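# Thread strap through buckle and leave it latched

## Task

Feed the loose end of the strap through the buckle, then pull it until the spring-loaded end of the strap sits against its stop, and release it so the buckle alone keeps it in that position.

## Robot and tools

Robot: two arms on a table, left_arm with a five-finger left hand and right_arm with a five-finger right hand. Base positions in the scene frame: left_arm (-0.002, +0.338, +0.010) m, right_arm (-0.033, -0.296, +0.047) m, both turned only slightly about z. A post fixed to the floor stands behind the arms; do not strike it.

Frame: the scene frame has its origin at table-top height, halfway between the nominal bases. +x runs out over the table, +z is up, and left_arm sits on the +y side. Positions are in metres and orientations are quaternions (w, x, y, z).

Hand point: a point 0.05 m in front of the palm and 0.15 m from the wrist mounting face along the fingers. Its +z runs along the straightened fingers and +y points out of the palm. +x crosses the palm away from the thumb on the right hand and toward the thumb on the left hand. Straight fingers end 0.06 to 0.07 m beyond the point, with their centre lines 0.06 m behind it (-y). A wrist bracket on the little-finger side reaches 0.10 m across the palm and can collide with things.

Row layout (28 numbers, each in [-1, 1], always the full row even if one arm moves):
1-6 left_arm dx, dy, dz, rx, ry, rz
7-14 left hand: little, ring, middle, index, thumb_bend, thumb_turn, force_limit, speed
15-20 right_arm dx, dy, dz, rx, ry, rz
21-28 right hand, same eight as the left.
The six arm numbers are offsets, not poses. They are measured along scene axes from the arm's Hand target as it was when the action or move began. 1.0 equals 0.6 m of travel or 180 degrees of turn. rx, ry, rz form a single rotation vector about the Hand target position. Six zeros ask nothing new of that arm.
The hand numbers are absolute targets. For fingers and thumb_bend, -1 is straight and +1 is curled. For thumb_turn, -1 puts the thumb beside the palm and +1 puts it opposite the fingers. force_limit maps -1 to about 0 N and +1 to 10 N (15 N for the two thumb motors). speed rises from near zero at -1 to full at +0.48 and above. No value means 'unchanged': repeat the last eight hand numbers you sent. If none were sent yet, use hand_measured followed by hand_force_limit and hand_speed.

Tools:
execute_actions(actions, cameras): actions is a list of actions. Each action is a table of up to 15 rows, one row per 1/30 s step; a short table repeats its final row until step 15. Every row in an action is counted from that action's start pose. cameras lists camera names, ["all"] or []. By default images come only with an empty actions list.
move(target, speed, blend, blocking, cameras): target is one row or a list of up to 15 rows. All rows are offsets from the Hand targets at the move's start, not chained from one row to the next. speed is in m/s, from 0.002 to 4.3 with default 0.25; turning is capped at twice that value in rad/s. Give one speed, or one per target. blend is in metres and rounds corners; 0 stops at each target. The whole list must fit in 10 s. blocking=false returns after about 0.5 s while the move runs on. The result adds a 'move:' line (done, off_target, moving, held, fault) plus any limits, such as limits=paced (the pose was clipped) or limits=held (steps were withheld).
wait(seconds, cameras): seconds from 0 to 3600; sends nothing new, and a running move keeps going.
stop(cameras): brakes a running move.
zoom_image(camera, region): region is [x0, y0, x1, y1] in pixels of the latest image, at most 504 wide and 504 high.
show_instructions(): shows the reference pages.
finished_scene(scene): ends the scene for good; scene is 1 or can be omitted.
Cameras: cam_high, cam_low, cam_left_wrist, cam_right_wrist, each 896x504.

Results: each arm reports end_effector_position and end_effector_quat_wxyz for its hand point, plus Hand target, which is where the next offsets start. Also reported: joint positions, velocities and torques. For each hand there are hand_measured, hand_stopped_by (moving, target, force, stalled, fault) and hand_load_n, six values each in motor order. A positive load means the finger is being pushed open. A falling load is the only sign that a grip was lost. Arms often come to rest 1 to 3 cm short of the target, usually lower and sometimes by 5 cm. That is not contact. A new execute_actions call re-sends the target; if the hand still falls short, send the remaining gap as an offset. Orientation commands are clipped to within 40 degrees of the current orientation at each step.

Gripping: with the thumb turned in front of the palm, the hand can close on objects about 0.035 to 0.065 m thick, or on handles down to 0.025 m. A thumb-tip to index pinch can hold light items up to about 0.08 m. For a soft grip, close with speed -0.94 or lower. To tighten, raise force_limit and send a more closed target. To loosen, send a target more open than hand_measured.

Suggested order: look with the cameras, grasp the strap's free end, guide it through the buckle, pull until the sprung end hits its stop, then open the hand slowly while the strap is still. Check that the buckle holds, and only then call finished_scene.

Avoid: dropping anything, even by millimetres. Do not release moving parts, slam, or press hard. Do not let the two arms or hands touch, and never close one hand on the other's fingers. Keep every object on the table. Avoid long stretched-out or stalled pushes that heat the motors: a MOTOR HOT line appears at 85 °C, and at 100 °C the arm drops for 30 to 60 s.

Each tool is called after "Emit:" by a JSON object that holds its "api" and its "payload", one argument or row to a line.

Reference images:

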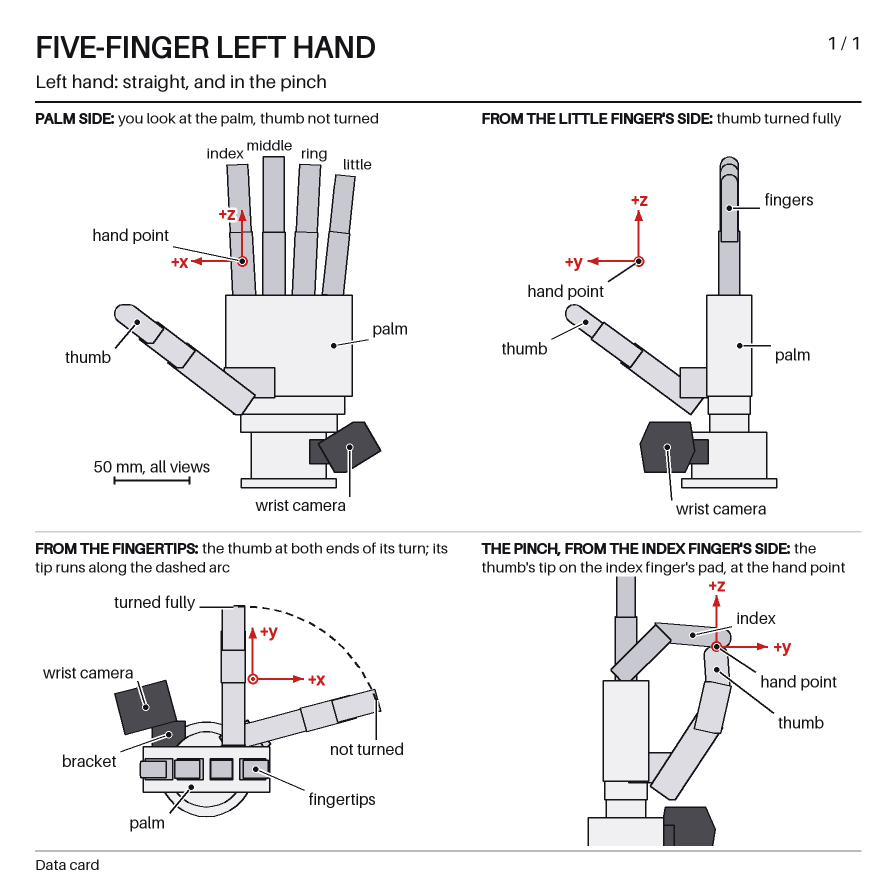

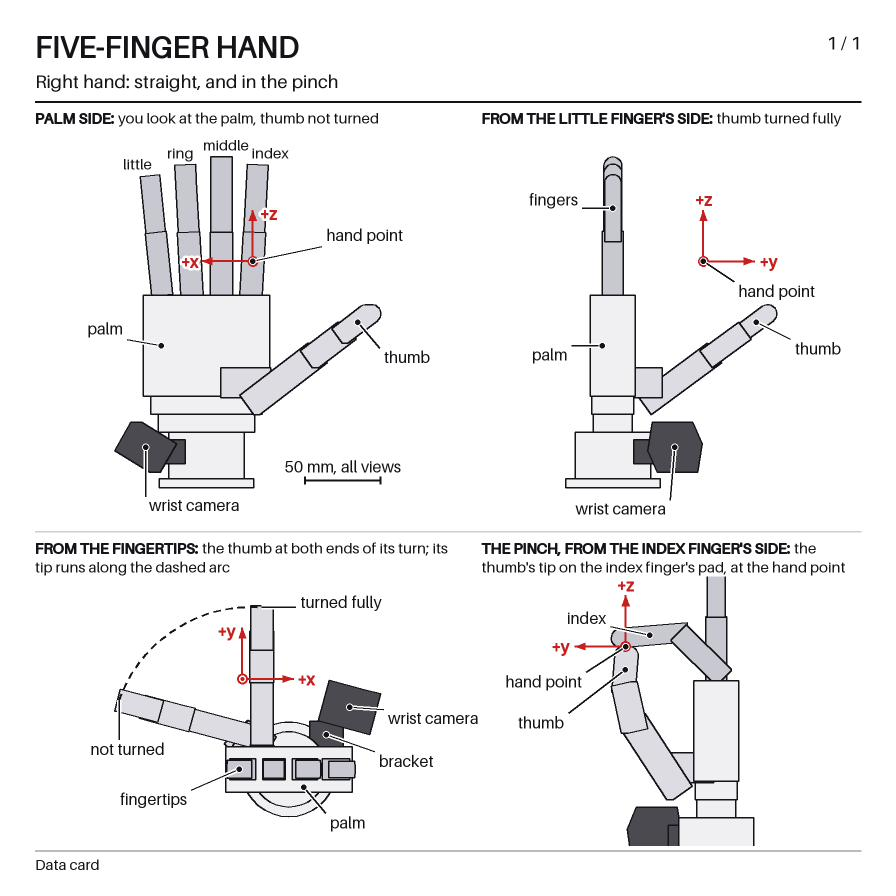

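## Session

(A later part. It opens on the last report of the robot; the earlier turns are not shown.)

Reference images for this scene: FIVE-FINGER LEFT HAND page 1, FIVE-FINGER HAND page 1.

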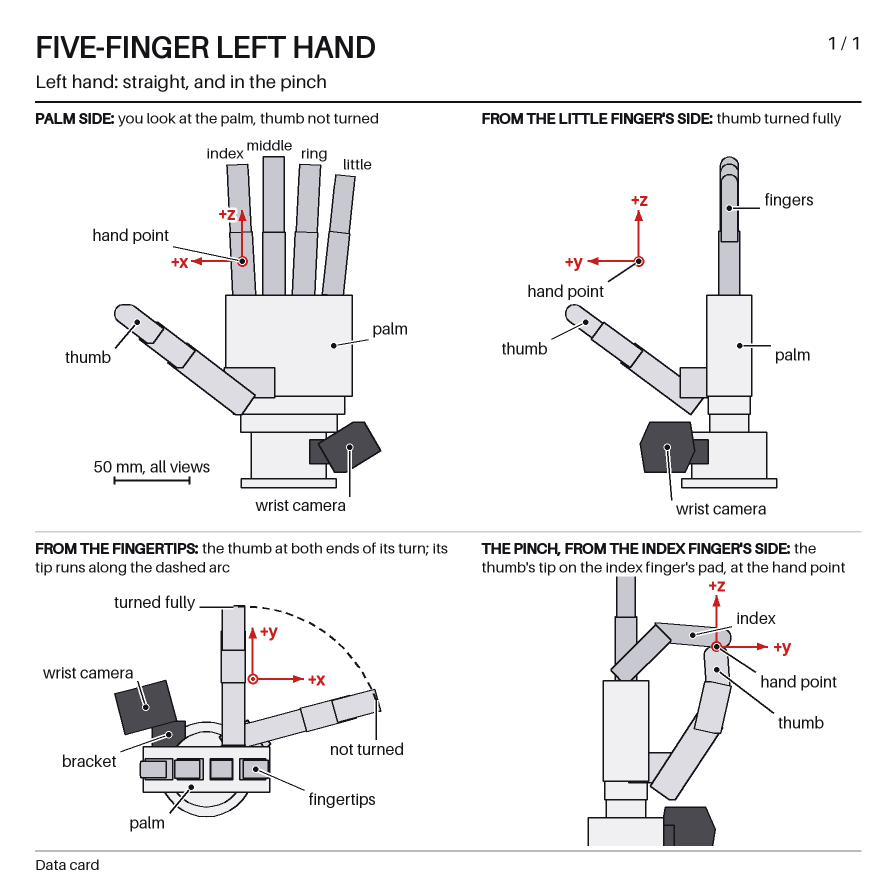

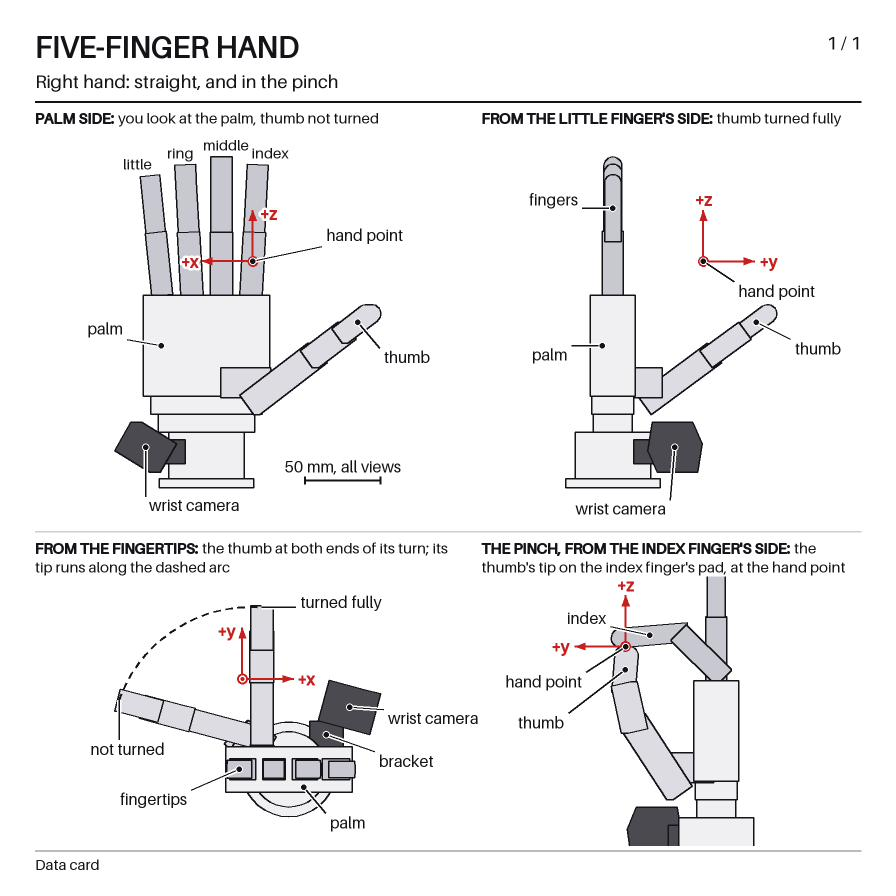

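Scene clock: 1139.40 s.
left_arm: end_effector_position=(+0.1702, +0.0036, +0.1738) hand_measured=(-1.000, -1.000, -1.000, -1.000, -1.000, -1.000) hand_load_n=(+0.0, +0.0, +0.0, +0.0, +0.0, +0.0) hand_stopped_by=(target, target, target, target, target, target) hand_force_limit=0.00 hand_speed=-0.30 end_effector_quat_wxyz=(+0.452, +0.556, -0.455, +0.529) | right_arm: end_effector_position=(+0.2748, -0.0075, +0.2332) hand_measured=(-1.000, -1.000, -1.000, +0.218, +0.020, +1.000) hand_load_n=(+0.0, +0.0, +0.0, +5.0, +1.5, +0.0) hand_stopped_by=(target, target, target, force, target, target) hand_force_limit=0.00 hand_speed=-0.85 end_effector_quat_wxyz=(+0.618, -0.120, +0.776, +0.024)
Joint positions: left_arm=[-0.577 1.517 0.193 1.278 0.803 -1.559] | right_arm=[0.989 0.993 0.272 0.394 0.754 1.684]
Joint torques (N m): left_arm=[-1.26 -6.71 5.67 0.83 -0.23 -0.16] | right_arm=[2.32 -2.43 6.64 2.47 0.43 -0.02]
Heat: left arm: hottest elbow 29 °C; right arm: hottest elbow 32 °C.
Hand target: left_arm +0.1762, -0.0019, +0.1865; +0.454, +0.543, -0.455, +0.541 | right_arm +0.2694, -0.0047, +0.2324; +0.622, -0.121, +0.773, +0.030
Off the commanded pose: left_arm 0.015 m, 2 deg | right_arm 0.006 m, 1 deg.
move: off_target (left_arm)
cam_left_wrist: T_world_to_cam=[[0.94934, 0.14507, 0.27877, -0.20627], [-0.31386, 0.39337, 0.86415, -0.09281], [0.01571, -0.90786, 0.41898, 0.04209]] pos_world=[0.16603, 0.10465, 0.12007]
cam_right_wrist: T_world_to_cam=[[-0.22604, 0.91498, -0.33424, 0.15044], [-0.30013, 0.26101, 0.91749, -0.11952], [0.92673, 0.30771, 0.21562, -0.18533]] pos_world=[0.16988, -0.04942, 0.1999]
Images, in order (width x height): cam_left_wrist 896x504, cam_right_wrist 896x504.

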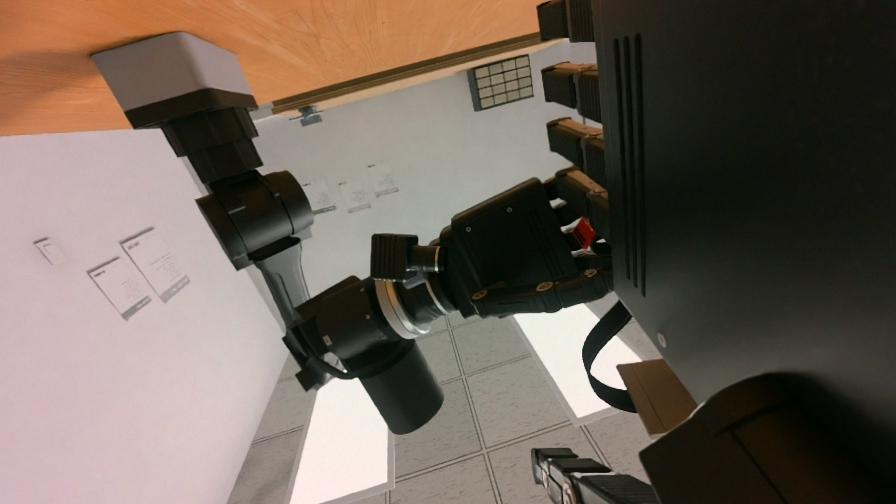

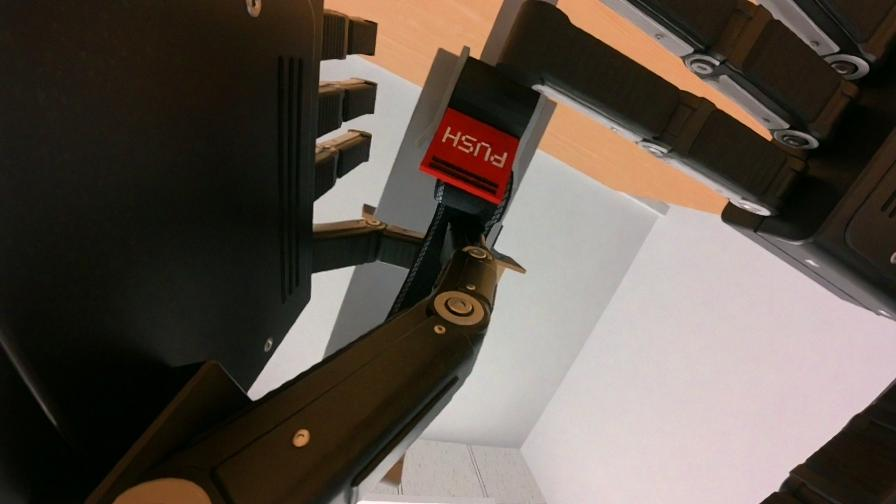

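Emit:
{"api": "move", "payload": {
  "target": [
    [0.01,-0.008,0.012,0,0,0, -1,-1,-1,-1,-1,-1,0,-0.3, 0,0,0,0,0,0, -1,-1,-1,0.4,0.02,1,0,-0.85]
  ],
  "speed": 0.05,
  "cameras": ["cam_right_wrist"]
}}

Scene clock: 1143.77 s.
left_arm: end_effector_position=(+0.1758, +0.0000, +0.1796) hand_measured=(-1.000, -1.000, -1.000, -1.000, -1.000, -1.000) hand_load_n=(+0.0, +0.0, +0.5, +0.0, +0.0, +0.0) hand_stopped_by=(target, target, target, target, target, target) hand_force_limit=0.00 hand_speed=-0.30 end_effector_quat_wxyz=(+0.452, +0.557, -0.454, +0.528) | right_arm: end_effector_position=(+0.2748, -0.0075, +0.2332) hand_measured=(-1.000, -1.000, -1.000, +0.218, +0.020, +1.000) hand_load_n=(+0.0, +0.0, +0.0, +5.5, +1.5, +0.0) hand_stopped_by=(target, target, target, force, target, target) hand_force_limit=0.00 hand_speed=-0.85 end_effector_quat_wxyz=(+0.618, -0.120, +0.776, +0.024)
Joint positions: left_arm=[-0.577 1.487 0.211 1.226 0.801 -1.559] | right_arm=[0.989 0.993 0.272 0.394 0.754 1.684]
Joint torques (N m): left_arm=[-1.2 -6.65 6.35 0.85 -0.25 -0.16] | right_arm=[2.32 -2.43 6.65 2.45 0.43 -0.02]
Heat: left arm: hottest elbow 29 °C; right arm: hottest elbow 32 °C.
Hand target: left_arm +0.1822, -0.0067, +0.1937; +0.454, +0.543, -0.455, +0.541 | right_arm +0.2694, -0.0047, +0.2324; +0.622, -0.121, +0.773, +0.030
Off the commanded pose: left_arm 0.017 m, 2 deg | right_arm 0.006 m, 1 deg.
move: off_target (left_arm)
cam_right_wrist: T_world_to_cam=[[-0.22604, 0.91498, -0.33424, 0.15044], [-0.30013, 0.26101, 0.91749, -0.11952], [0.92673, 0.30771, 0.21562, -0.18533]] pos_world=[0.16988, -0.04942, 0.1999]

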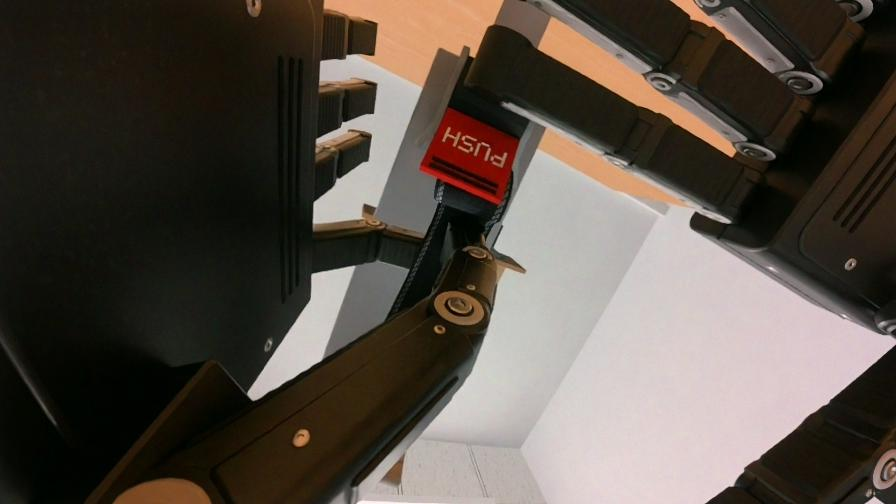

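Emit:
{"api": "move", "payload": {
  "target": [
    [-0.003,0,0.015,0,0,0, -1,-1,-1,-1,-1,-1,0,-0.3, 0,0,0,0,0,0, -1,-1,-1,0.4,0.02,1,0,-0.85]
  ],
  "speed": 0.05,
  "cameras": ["cam_right_wrist"]
}}

Scene clock: 1147.60 s.
left_arm: end_effector_position=(+0.1736, -0.0006, +0.1876) hand_measured=(-1.000, -1.000, -1.000, -1.000, -1.000, -1.000) hand_load_n=(+0.0, +0.0, +0.0, +0.0, +0.0, +0.0) hand_stopped_by=(target, target, target, target, target, target) hand_force_limit=0.00 hand_speed=-0.30 end_effector_quat_wxyz=(+0.452, +0.558, -0.455, +0.527) | right_arm: end_effector_position=(+0.2748, -0.0075, +0.2332) hand_measured=(-1.000, -1.000, -1.000, +0.218, +0.020, +1.000) hand_load_n=(+0.0, +0.0, +0.0, +5.0, +1.5, +0.0) hand_stopped_by=(target, target, target, force, target, target) hand_force_limit=0.00 hand_speed=-0.85 end_effector_quat_wxyz=(+0.618, -0.120, +0.776, +0.024)
Joint positions: left_arm=[-0.583 1.43 0.211 1.168 0.797 -1.559] | right_arm=[0.989 0.993 0.272 0.394 0.754 1.684]
Joint torques (N m): left_arm=[-1.26 -6.42 6.86 0.83 -0.25 -0.16] | right_arm=[2.26 -2.43 6.64 2.44 0.43 -0.02]
Heat: left arm: hottest elbow 29 °C; right arm: hottest elbow 32 °C.
Hand target: left_arm +0.1804, -0.0067, +0.2027; +0.454, +0.543, -0.455, +0.541 | right_arm +0.2694, -0.0047, +0.2324; +0.622, -0.121, +0.773, +0.030
Off the commanded pose: left_arm 0.018 m, 2 deg | right_arm 0.006 m, 1 deg.
move: off_target (left_arm)
cam_right_wrist: T_world_to_cam=[[-0.22604, 0.91498, -0.33424, 0.15044], [-0.30013, 0.26101, 0.91749, -0.11952], [0.92673, 0.30771, 0.21562, -0.18533]] pos_world=[0.16988, -0.04942, 0.1999]

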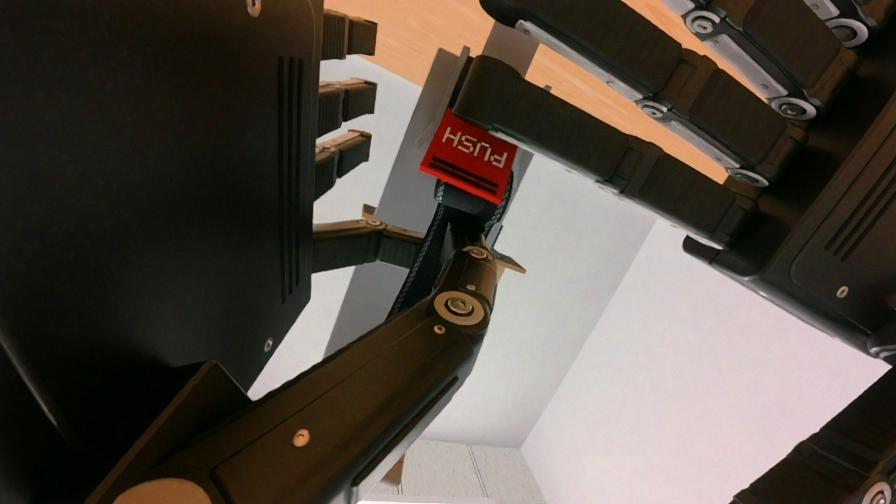

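Emit:
{"api": "move", "payload": {
  "target": [
    [0.010,0,0.010,0,0,0, -1,-1,-1,-1,-1,-1,0,-0.3, 0,0,0,0,0,0, -1,-1,-1,0.4,0.02,1,0,-0.85]
  ],
  "speed": 0.05,
  "cameras": ["cam_right_wrist"]
}}

Scene clock: 1152.50 s.
left_arm: end_effector_position=(+0.1752, -0.0023, +0.1913) hand_measured=(-1.000, -1.000, -1.000, -1.000, -1.000, -1.000) hand_load_n=(+0.0, +0.0, +0.0, +0.0, +0.0, +0.0) hand_stopped_by=(target, target, target, target, target, target) hand_force_limit=0.00 hand_speed=-0.30 end_effector_quat_wxyz=(+0.454, +0.558, -0.456, +0.524) | right_arm: end_effector_position=(+0.2748, -0.0075, +0.2332) hand_measured=(-1.000, -1.000, -1.000, +0.218, +0.020, +1.000) hand_load_n=(+0.0, +0.0, +0.0, +5.0, +1.0, +0.0) hand_stopped_by=(target, target, target, force, target, target) hand_force_limit=0.00 hand_speed=-0.85 end_effector_quat_wxyz=(+0.618, -0.120, +0.776, +0.024)
Joint positions: left_arm=[-0.583 1.408 0.222 1.13 0.803 -1.559] | right_arm=[0.989 0.993 0.272 0.394 0.754 1.684]
Joint torques (N m): left_arm=[-0.09 -6.3 7.56 0.87 0.07 -0.15] | right_arm=[2.26 -2.43 6.64 2.45 0.43 -0.01]
Heat: left arm: hottest elbow 29 °C; right arm: hottest elbow 32 °C.
Hand target: left_arm +0.1864, -0.0067, +0.2087; +0.454, +0.543, -0.455, +0.541 | right_arm +0.2694, -0.0047, +0.2324; +0.622, -0.121, +0.773, +0.030
Off the commanded pose: left_arm 0.021 m, 3 deg | right_arm 0.006 m, 1 deg.
move: off_target (left_arm)
cam_right_wrist: T_world_to_cam=[[-0.22604, 0.91498, -0.33424, 0.15044], [-0.30013, 0.26101, 0.91749, -0.11952], [0.92673, 0.30771, 0.21562, -0.18533]] pos_world=[0.16988, -0.04942, 0.1999]

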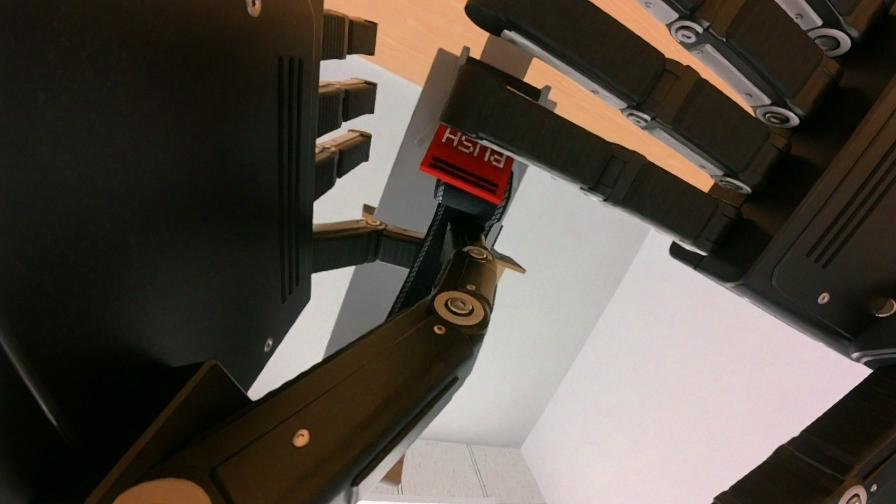

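Emit:
{"api": "move", "payload": {
  "target": [
    [0.0,0,0.014,0,0,0, -1,-1,-1,-1,-1,-1,0,-0.3, 0,0,0,0,0,0, -1,-1,-1,0.4,0.02,1,0,-0.85]
  ],
  "speed": 0.05,
  "cameras": ["cam_right_wrist","cam_left_wrist"]
}}

Scene clock: 1155.43 s.
left_arm: end_effector_position=(+0.1718, -0.0012, +0.1972) hand_measured=(-1.000, -1.000, -1.000, -1.000, -1.000, -1.000) hand_load_n=(+0.0, +0.0, +0.0, +0.0, -0.5, +0.0) hand_stopped_by=(target, target, target, target, target, target) hand_force_limit=0.00 hand_speed=-0.30 end_effector_quat_wxyz=(+0.457, +0.558, -0.458, +0.519) | right_arm: end_effector_position=(+0.2748, -0.0075, +0.2332) hand_measured=(-1.000, -1.000, -1.000, +0.218, +0.020, +1.000) hand_load_n=(+0.0, +0.0, +0.0, +5.0, +1.0, -0.5) hand_stopped_by=(target, target, target, force, target, target) hand_force_limit=0.00 hand_speed=-0.85 end_effector_quat_wxyz=(+0.618, -0.120, +0.776, +0.024)
Joint positions: left_arm=[-0.583 1.362 0.222 1.077 0.814 -1.559] | right_arm=[0.989 0.993 0.272 0.394 0.754 1.684]
Joint torques (N m): left_arm=[-0.26 -6.07 8.4 0.85 0 -0.15] | right_arm=[2.32 -2.43 6.64 2.45 0.42 -0.02]
Heat: left arm: hottest elbow 29 °C; right arm: hottest elbow 31 °C.
Hand target: left_arm +0.1864, -0.0067, +0.2171; +0.454, +0.543, -0.455, +0.541 | right_arm +0.2694, -0.0047, +0.2324; +0.622, -0.121, +0.773, +0.030
Off the commanded pose: left_arm 0.025 m, 3 deg | right_arm 0.006 m, 1 deg.
move: off_target (left_arm)
cam_left_wrist: T_world_to_cam=[[0.95554, 0.12657, 0.26632, -0.21235], [-0.2948, 0.39079, 0.87199, -0.11551], [0.00629, -0.91173, 0.41073, 0.03117]] pos_world=[0.16867, 0.10044, 0.14448]
cam_right_wrist: T_world_to_cam=[[-0.22604, 0.91498, -0.33424, 0.15044], [-0.30013, 0.26101, 0.91749, -0.11952], [0.92673, 0.30771, 0.21562, -0.18533]] pos_world=[0.16988, -0.04942, 0.1999]
Images, in order (width x height): cam_left_wrist 896x504, cam_right_wrist 896x504.

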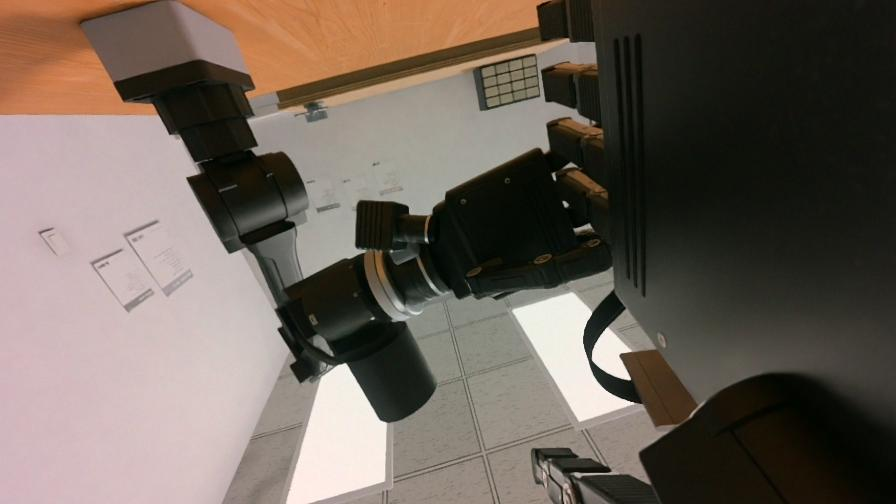

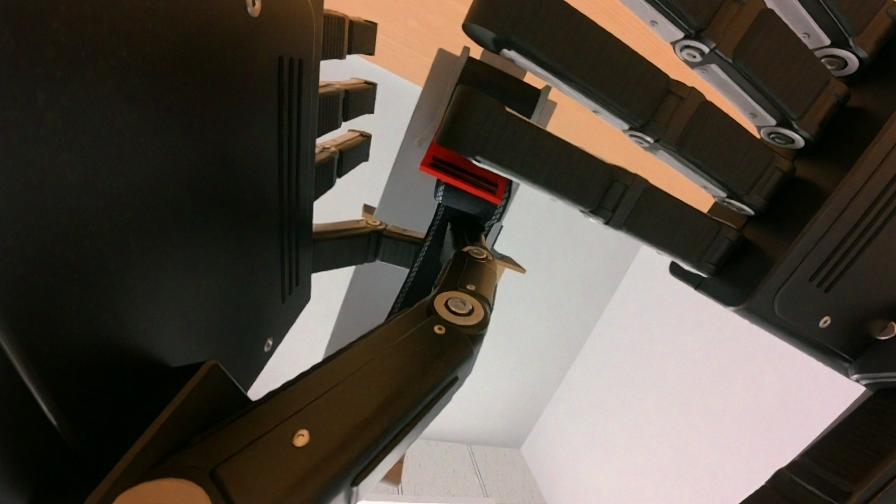

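Emit:
{"api": "move", "payload": {
  "target": [
    [0.012,0,0.010,0,0,0, -1,-1,-1,-1,-1,-1,0,-0.3, 0,0,0,0,0,0, -1,-1,-1,0.4,0.02,1,0,-0.85]
  ],
  "speed": 0.05,
  "cameras": ["cam_right_wrist"]
}}

Scene clock: 1159.07 s.
left_arm: end_effector_position=(+0.1731, -0.0017, +0.1998) hand_measured=(-1.000, -1.000, -1.000, -1.000, -1.000, -1.000) hand_load_n=(+0.0, +0.0, +0.0, -1.0, +0.0, +0.0) hand_stopped_by=(target, target, target, target, target, target) hand_force_limit=0.00 hand_speed=-0.30 end_effector_quat_wxyz=(+0.462, +0.558, -0.461, +0.512) | right_arm: end_effector_position=(+0.2748, -0.0075, +0.2332) hand_measured=(-1.000, -1.000, -1.000, +0.218, +0.020, +1.000) hand_load_n=(+0.0, +0.0, +0.0, +5.5, +1.0, +0.0) hand_stopped_by=(target, target, target, force, target, target) hand_force_limit=0.00 hand_speed=-0.85 end_effector_quat_wxyz=(+0.618, -0.120, +0.776, +0.024)
Joint positions: left_arm=[-0.577 1.348 0.234 1.041 0.834 -1.559] | right_arm=[0.989 0.993 0.272 0.394 0.754 1.684]
Joint torques (N m): left_arm=[0.67 -6.18 9.17 0.91 -0.14 -0.15] | right_arm=[2.26 -2.43 6.64 2.45 0.43 -0.02]
Heat: left arm: hottest elbow 29 °C; right arm: hottest elbow 31 °C.
Hand target: left_arm +0.1936, -0.0067, +0.2231; +0.454, +0.543, -0.455, +0.541 | right_arm +0.2694, -0.0047, +0.2324; +0.622, -0.121, +0.773, +0.030
Off the commanded pose: left_arm 0.031 m, 4 deg | right_arm 0.006 m, 1 deg.
move: off_target (left_arm)
cam_right_wrist: T_world_to_cam=[[-0.22604, 0.91498, -0.33424, 0.15044], [-0.30013, 0.26101, 0.91749, -0.11952], [0.92673, 0.30771, 0.21562, -0.18533]] pos_world=[0.16988, -0.04942, 0.1999]

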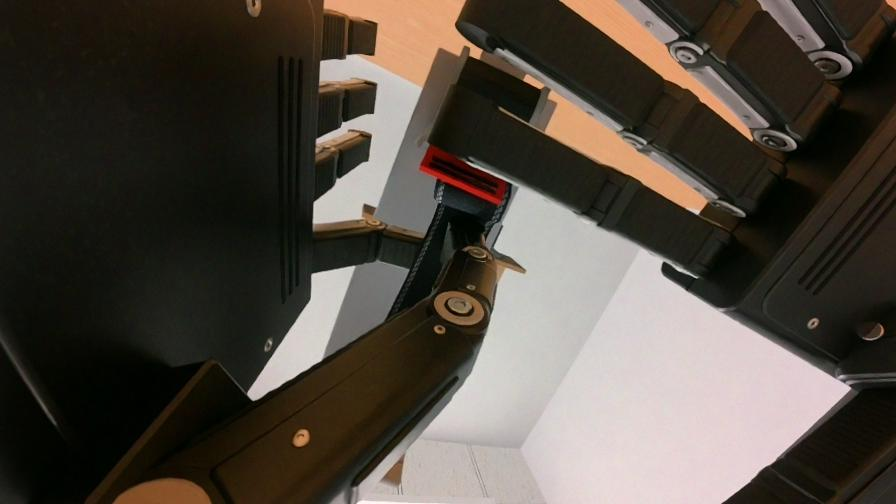

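Emit:
{"api": "move", "payload": {
  "target": [
    [0.0,0,0.015,0,0,0, -1,-1,-1,-1,-1,-1,0,-0.3, 0,0,0,0,0,0, -1,-1,-1,0.4,0.02,1,0,-0.85]
  ],
  "speed": 0.05,
  "cameras": ["cam_right_wrist"]
}}

Scene clock: 1162.40 s.
left_arm: end_effector_position=(+0.1732, -0.0018, +0.2071) hand_measured=(-1.000, -1.000, -1.000, -1.000, -1.000, -1.000) hand_load_n=(+0.0, +0.0, +0.0, -1.0, +0.0, +0.0) hand_stopped_by=(target, target, target, target, target, target) hand_force_limit=0.00 hand_speed=-0.30 end_effector_quat_wxyz=(+0.462, +0.560, -0.461, +0.511) | right_arm: end_effector_position=(+0.2748, -0.0075, +0.2332) hand_measured=(-1.000, -1.000, -1.000, +0.218, +0.020, +1.000) hand_load_n=(+0.0, +0.0, +0.0, +5.5, +1.5, +0.0) hand_stopped_by=(target, target, target, force, target, target) hand_force_limit=0.00 hand_speed=-0.85 end_effector_quat_wxyz=(+0.618, -0.120, +0.776, +0.024)
Joint positions: left_arm=[-0.577 1.304 0.24 0.987 0.834 -1.559] | right_arm=[0.989 0.993 0.272 0.394 0.754 1.684]
Joint torques (N m): left_arm=[0.67 -5.95 9.74 0.95 -0.15 -0.16] | right_arm=[2.32 -2.43 6.64 2.45 0.4 -0.02]
Heat: left arm: hottest elbow 30 °C; right arm: hottest elbow 31 °C.
Hand target: left_arm +0.1936, -0.0067, +0.2321; +0.454, +0.543, -0.455, +0.541 | right_arm +0.2694, -0.0047, +0.2324; +0.622, -0.121, +0.773, +0.030
Off the commanded pose: left_arm 0.033 m, 4 deg | right_arm 0.006 m, 1 deg.
move: off_target (left_arm)
cam_right_wrist: T_world_to_cam=[[-0.22604, 0.91498, -0.33424, 0.15044], [-0.30013, 0.26101, 0.91749, -0.11952], [0.92673, 0.30771, 0.21562, -0.18533]] pos_world=[0.16988, -0.04942, 0.1999]

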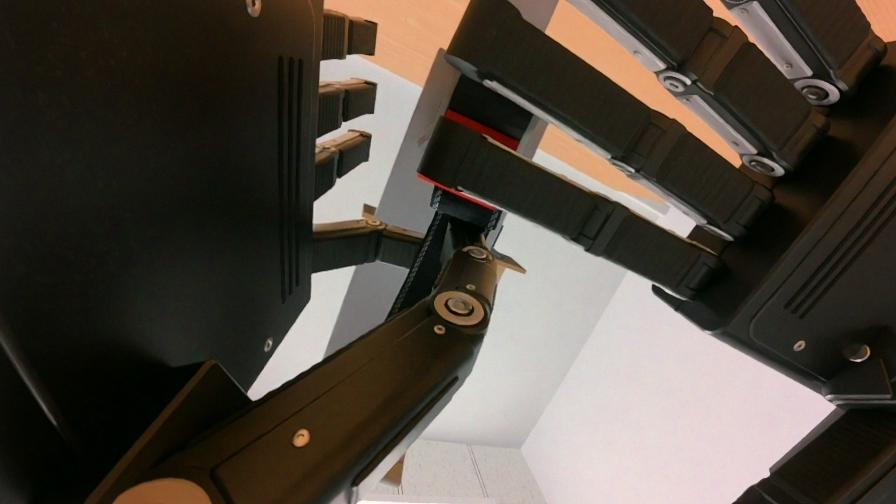

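Emit:
{"api": "zoom_image", "payload": {
  "camera": "cam_right_wrist",
  "region": [370, 60, 580, 300]
}}

Scaled by 2.100.

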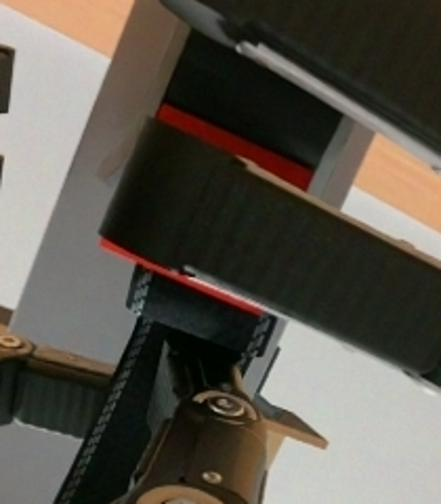

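Emit:
{"api": "move", "payload": {
  "target": [
    [0.010,0,0.008,0,0,0, -1,-1,-1,-1,-1,-1,0,-0.3, 0,0,0,0,0,0, -1,-1,-1,0.4,0.02,1,0,-0.85]
  ],
  "speed": 0.05,
  "cameras": ["cam_right_wrist"]
}}

Emit:
{"api": "zoom_image", "payload": {
  "camera": "cam_right_wrist",
  "region": [370, 60, 580, 300]
}}

Scene clock: 1175.23 s.
left_arm: end_effector_position=(+0.1784, -0.0028, +0.2149) hand_measured=(-1.000, -1.000, -1.000, -1.000, -1.000, -1.000) hand_load_n=(+0.0, +0.0, +0.0, -1.5, +0.0, -0.5) hand_stopped_by=(target, target, target, target, target, target) hand_force_limit=0.00 hand_speed=-0.30 end_effector_quat_wxyz=(+0.463, +0.554, -0.463, +0.514) | right_arm: end_effector_position=(+0.2748, -0.0075, +0.2332) hand_measured=(-1.000, -1.000, -1.000, +0.218, +0.020, +1.000) hand_load_n=(+0.0, -0.5, +0.0, +5.5, +1.0, -0.5) hand_stopped_by=(target, target, target, force, target, target) hand_force_limit=0.00 hand_speed=-0.85 end_effector_quat_wxyz=(+0.618, -0.120, +0.776, +0.024)
Joint positions: left_arm=[-0.568 1.292 0.26 0.967 0.847 -1.559] | right_arm=[0.989 0.993 0.272 0.394 0.754 1.684]
Joint torques (N m): left_arm=[0.79 -5.77 9.72 0.81 -0.26 -0.15] | right_arm=[2.26 -2.43 6.64 2.45 0.4 -0.02]
Heat: left arm: hottest elbow 30 °C; right arm: hottest elbow 31 °C.
Hand target: left_arm +0.1996, -0.0067, +0.2369; +0.454, +0.543, -0.455, +0.541 | right_arm +0.2694, -0.0047, +0.2324; +0.622, -0.121, +0.773, +0.030
Off the commanded pose: left_arm 0.031 m, 4 deg | right_arm 0.006 m, 1 deg.
move: off_target (left_arm)
cam_right_wrist: T_world_to_cam=[[-0.22604, 0.91498, -0.33424, 0.15044], [-0.30013, 0.26101, 0.91749, -0.11952], [0.92673, 0.30771, 0.21562, -0.18533]] pos_world=[0.16988, -0.04942, 0.1999]

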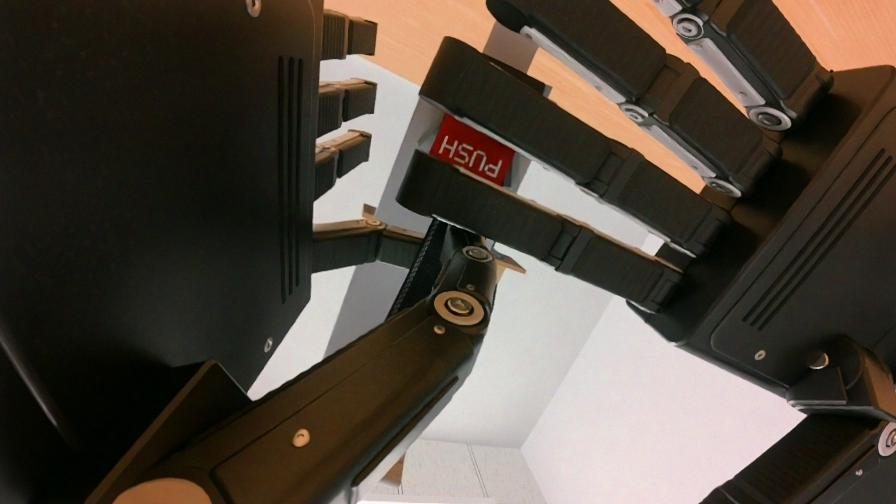

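Scaled by 2.100.

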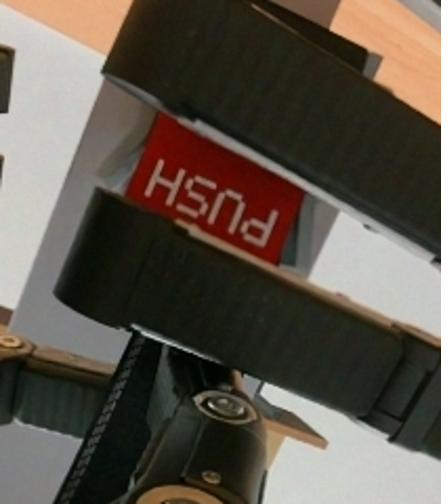

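Emit:
{"api": "wait", "payload": {
  "seconds": 0.1,
  "cameras": ["cam_left_wrist","cam_high"]
}}

Emit:
{"api": "zoom_image", "payload": {
  "camera": "cam_left_wrist",
  "region": [480, 130, 700, 410]
}}

Emit:
{"api": "zoom_image", "payload": {
  "camera": "cam_high",
  "region": [290, 80, 450, 240]
}}

Scene clock: 1180.87 s.
left_arm: end_effector_position=(+0.1784, -0.0028, +0.2149) hand_measured=(-1.000, -1.000, -1.000, -1.000, -1.000, -1.000) hand_load_n=(+0.0, +0.0, +0.0, -1.5, +0.0, +0.0) hand_stopped_by=(target, target, target, target, target, target) hand_force_limit=0.00 hand_speed=-0.30 end_effector_quat_wxyz=(+0.463, +0.554, -0.463, +0.514) | right_arm: end_effector_position=(+0.2748, -0.0075, +0.2332) hand_measured=(-1.000, -1.000, -1.000, +0.218, +0.020, +1.000) hand_load_n=(+0.0, +0.0, +0.0, +5.0, +1.5, +0.0) hand_stopped_by=(target, target, target, force, target, target) hand_force_limit=0.00 hand_speed=-0.85 end_effector_quat_wxyz=(+0.618, -0.120, +0.776, +0.024)
Joint positions: left_arm=[-0.568 1.292 0.26 0.967 0.847 -1.559] | right_arm=[0.989 0.993 0.272 0.394 0.754 1.684]
Joint torques (N m): left_arm=[0.79 -5.71 9.74 0.83 -0.25 -0.15] | right_arm=[2.26 -2.43 6.64 2.45 0.4 -0.02]
Heat: left arm: hottest elbow 30 °C; right arm: hottest elbow 31 °C.
Hand target: left_arm +0.1996, -0.0067, +0.2369; +0.454, +0.543, -0.455, +0.541 | right_arm +0.2694, -0.0047, +0.2324; +0.622, -0.121, +0.773, +0.030
Off the commanded pose: left_arm 0.031 m, 4 deg | right_arm 0.006 m, 1 deg.
wait: 0.10 s; at rest from the start
cam_left_wrist: T_world_to_cam=[[0.95835, 0.1093, 0.26383, -0.22316], [-0.28542, 0.39687, 0.87237, -0.13007], [-0.00936, -0.91134, 0.41154, 0.02495]] pos_world=[0.17697, 0.09875, 0.16208]
Images, in order (width x height): cam_high 896x504, cam_left_wrist 896x504.

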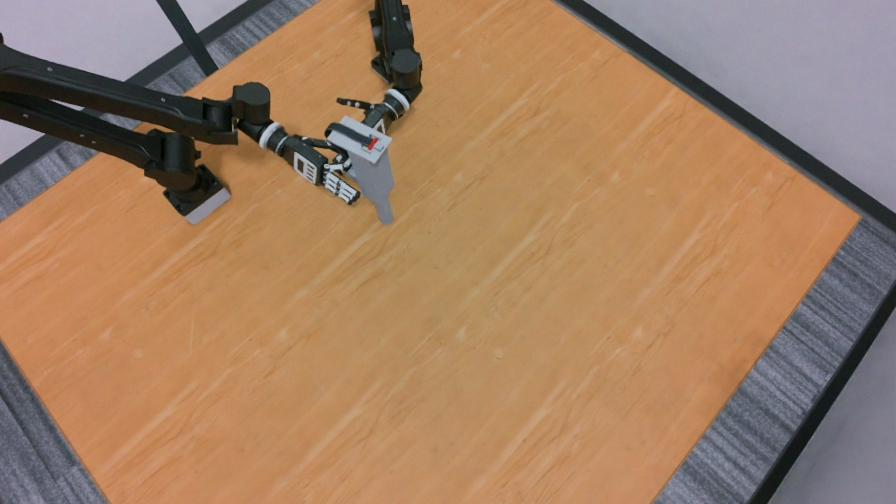

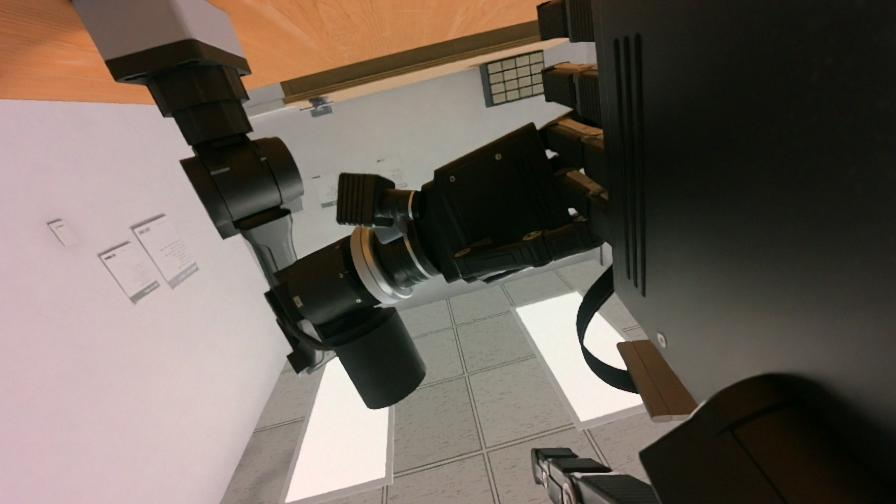

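Scaled by 1.800.

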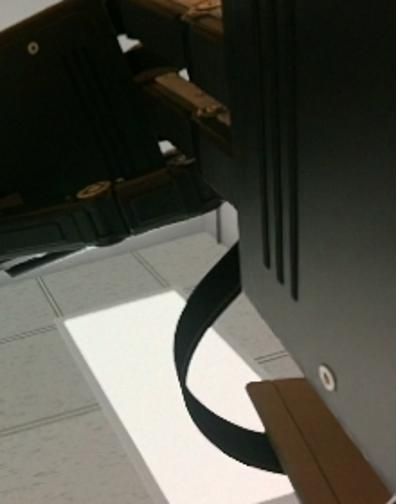

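Scaled by 3.150.

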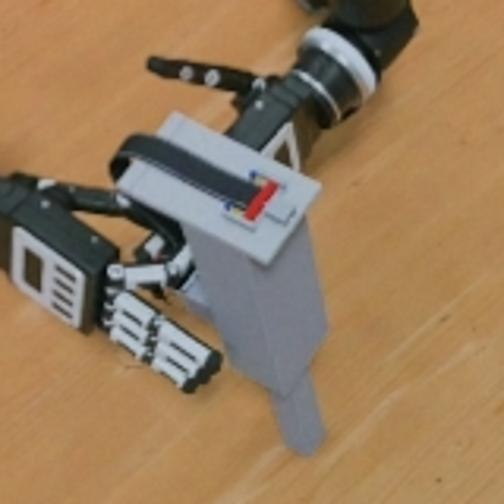

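Emit:
{"api": "move", "payload": {
  "target": [
    [-0.02,0,-0.07,0,0,0, -1,-1,-1,-1,-1,-1,0,-0.3, 0,0,0,0,0,0, -1,-1,-1,0.4,0.02,1,0,-0.85],
    [-0.02,0.06,-0.08,0,0,0, -1,-1,-1,-1,-1,-1,0,-0.3, 0,0,0,0,0,0, -1,-1,-1,0.4,0.02,1,0,-0.85]
  ],
  "speed": 0.05,
  "cameras": ["cam_right_wrist","cam_left_wrist"]
}}

Emit:
{"api": "zoom_image", "payload": {
  "camera": "cam_right_wrist",
  "region": [370, 30, 580, 270]
}}

Emit:
{"api": "zoom_image", "payload": {
  "camera": "cam_left_wrist",
  "region": [480, 130, 660, 390]
}}

Scene clock: 1188.03 s.
left_arm: end_effector_position=(+0.1880, +0.0285, +0.1831) hand_measured=(-1.000, -1.000, -1.000, -1.000, -1.000, -1.000) hand_load_n=(+0.0, +0.0, +0.0, +0.0, -0.5, +0.0) hand_stopped_by=(target, target, target, target, target, target) hand_force_limit=0.00 hand_speed=-0.30 end_effector_quat_wxyz=(+0.453, +0.554, -0.453, +0.532) | right_arm: end_effector_position=(+0.2748, -0.0075, +0.2332) hand_measured=(-1.000, -1.000, -1.000, +0.218, +0.020, +1.000) hand_load_n=(+0.0, +0.0, +0.0, +5.0, +1.5, +0.0) hand_stopped_by=(target, target, target, force, target, target) hand_force_limit=0.00 hand_speed=-0.85 end_effector_quat_wxyz=(+0.618, -0.120, +0.776, +0.024)
Joint positions: left_arm=[-0.45 1.473 0.202 1.231 0.929 -1.559] | right_arm=[0.989 0.993 0.272 0.394 0.754 1.684]
Joint torques (N m): left_arm=[0.03 -5.25 4.07 1.85 0.12 -0.13] | right_arm=[2.26 -2.43 6.64 2.44 0.39 -0.02]
Heat: left arm: hottest elbow 30 °C; right arm: hottest elbow 31 °C.
Hand target: left_arm +0.1876, +0.0293, +0.1889; +0.454, +0.543, -0.455, +0.541 | right_arm +0.2694, -0.0047, +0.2324; +0.622, -0.121, +0.773, +0.030
Off the commanded pose: left_arm 0.006 m, 2 deg | right_arm 0.006 m, 1 deg.
move: done
cam_left_wrist: T_world_to_cam=[[0.94837, 0.14885, 0.28007, -0.22966], [-0.31676, 0.39952, 0.86026, -0.10394], [0.01615, -0.90456, 0.42604, 0.05909]] pos_world=[0.18392, 0.12916, 0.12856]
cam_right_wrist: T_world_to_cam=[[-0.22604, 0.91498, -0.33424, 0.15044], [-0.30013, 0.26101, 0.91749, -0.11952], [0.92673, 0.30771, 0.21562, -0.18533]] pos_world=[0.16988, -0.04942, 0.1999]
Images, in order (width x height): cam_left_wrist 896x504, cam_right_wrist 896x504.

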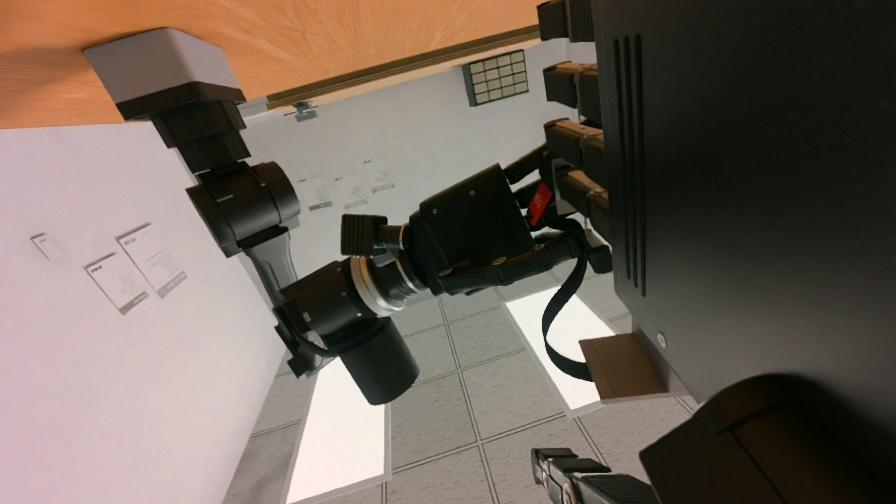

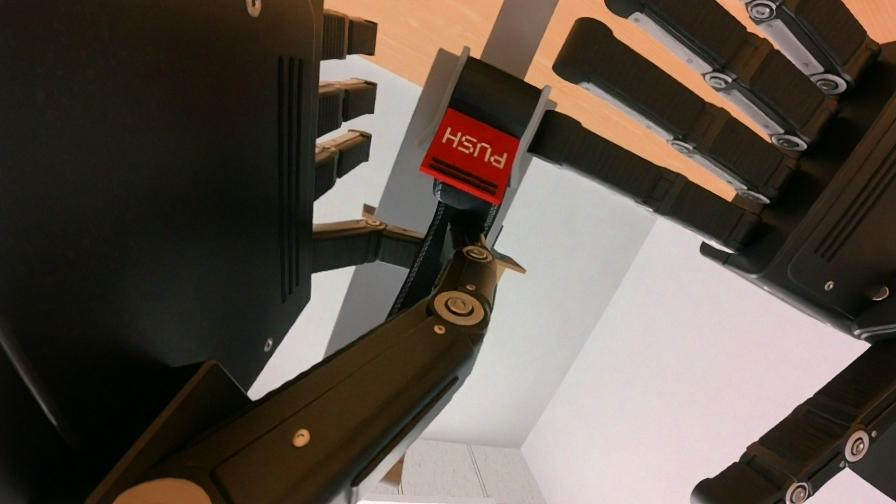

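Scaled by 2.100.

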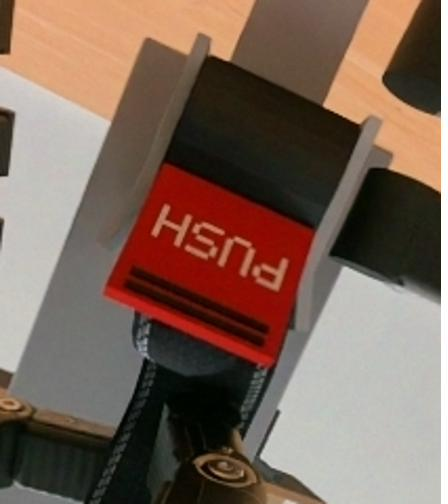

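Scaled by 1.938.

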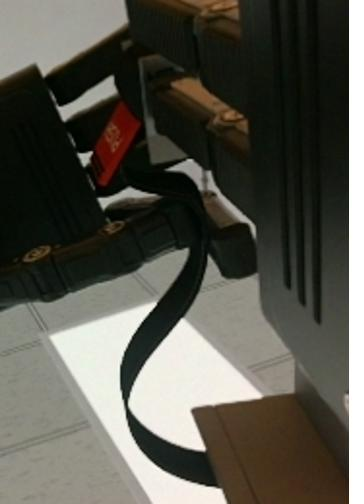

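Emit:
{"api": "move", "payload": {
  "target": [
    [-0.05,0.01,0.0,0,0,0, -1,-1,-1,-1,-1,-1,0,-0.3, 0,0,0,0,0,0, -1,-1,-1,0.4,0.02,1,0,-0.85],
    [-0.05,0.01,0.025,0,0,0, -1,-1,-1,-1,-1,-1,0,-0.3, 0,0,0,0,0,0, -1,-1,-1,0.4,0.02,1,0,-0.85]
  ],
  "speed": 0.06,
  "cameras": ["cam_right_wrist"]
}}

Scene clock: 1203.07 s.
left_arm: end_effector_position=(+0.1562, +0.0374, +0.1960) hand_measured=(-1.000, -1.000, -1.000, -1.000, -1.000, -1.000) hand_load_n=(+0.0, +0.0, +0.0, +0.0, +0.0, +0.0) hand_stopped_by=(target, target, target, target, target, target) hand_force_limit=0.00 hand_speed=-0.30 end_effector_quat_wxyz=(+0.452, +0.551, -0.454, +0.535) | right_arm: end_effector_position=(+0.2748, -0.0075, +0.2332) hand_measured=(-1.000, -1.000, -1.000, +0.218, +0.020, +1.000) hand_load_n=(+0.0, +0.0, +0.0, +5.5, +1.5, +0.0) hand_stopped_by=(target, target, target, force, target, target) hand_force_limit=0.00 hand_speed=-0.85 end_effector_quat_wxyz=(+0.618, -0.120, +0.776, +0.024)
Joint positions: left_arm=[-0.479 1.302 0.125 1.146 0.901 -1.559] | right_arm=[0.989 0.993 0.272 0.394 0.754 1.684]
Joint torques (N m): left_arm=[-1.14 -4.84 5.49 0.8 -0.26 -0.14] | right_arm=[2.32 -2.43 6.64 2.45 0.38 -0.02]
Heat: left arm: hottest elbow 30 °C; right arm: hottest elbow 30 °C.
Hand target: left_arm +0.1576, +0.0353, +0.2039; +0.454, +0.543, -0.455, +0.541 | right_arm +0.2694, -0.0047, +0.2324; +0.622, -0.121, +0.773, +0.030
Off the commanded pose: left_arm 0.008 m, 1 deg | right_arm 0.006 m, 1 deg.
move: done
cam_right_wrist: T_world_to_cam=[[-0.22604, 0.91498, -0.33424, 0.15044], [-0.30013, 0.26101, 0.91749, -0.11952], [0.92673, 0.30771, 0.21562, -0.18533]] pos_world=[0.16988, -0.04942, 0.1999]

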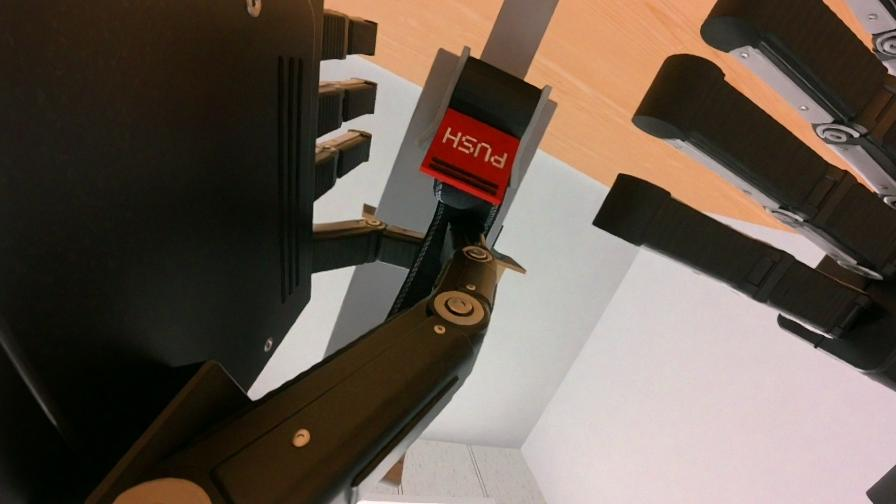

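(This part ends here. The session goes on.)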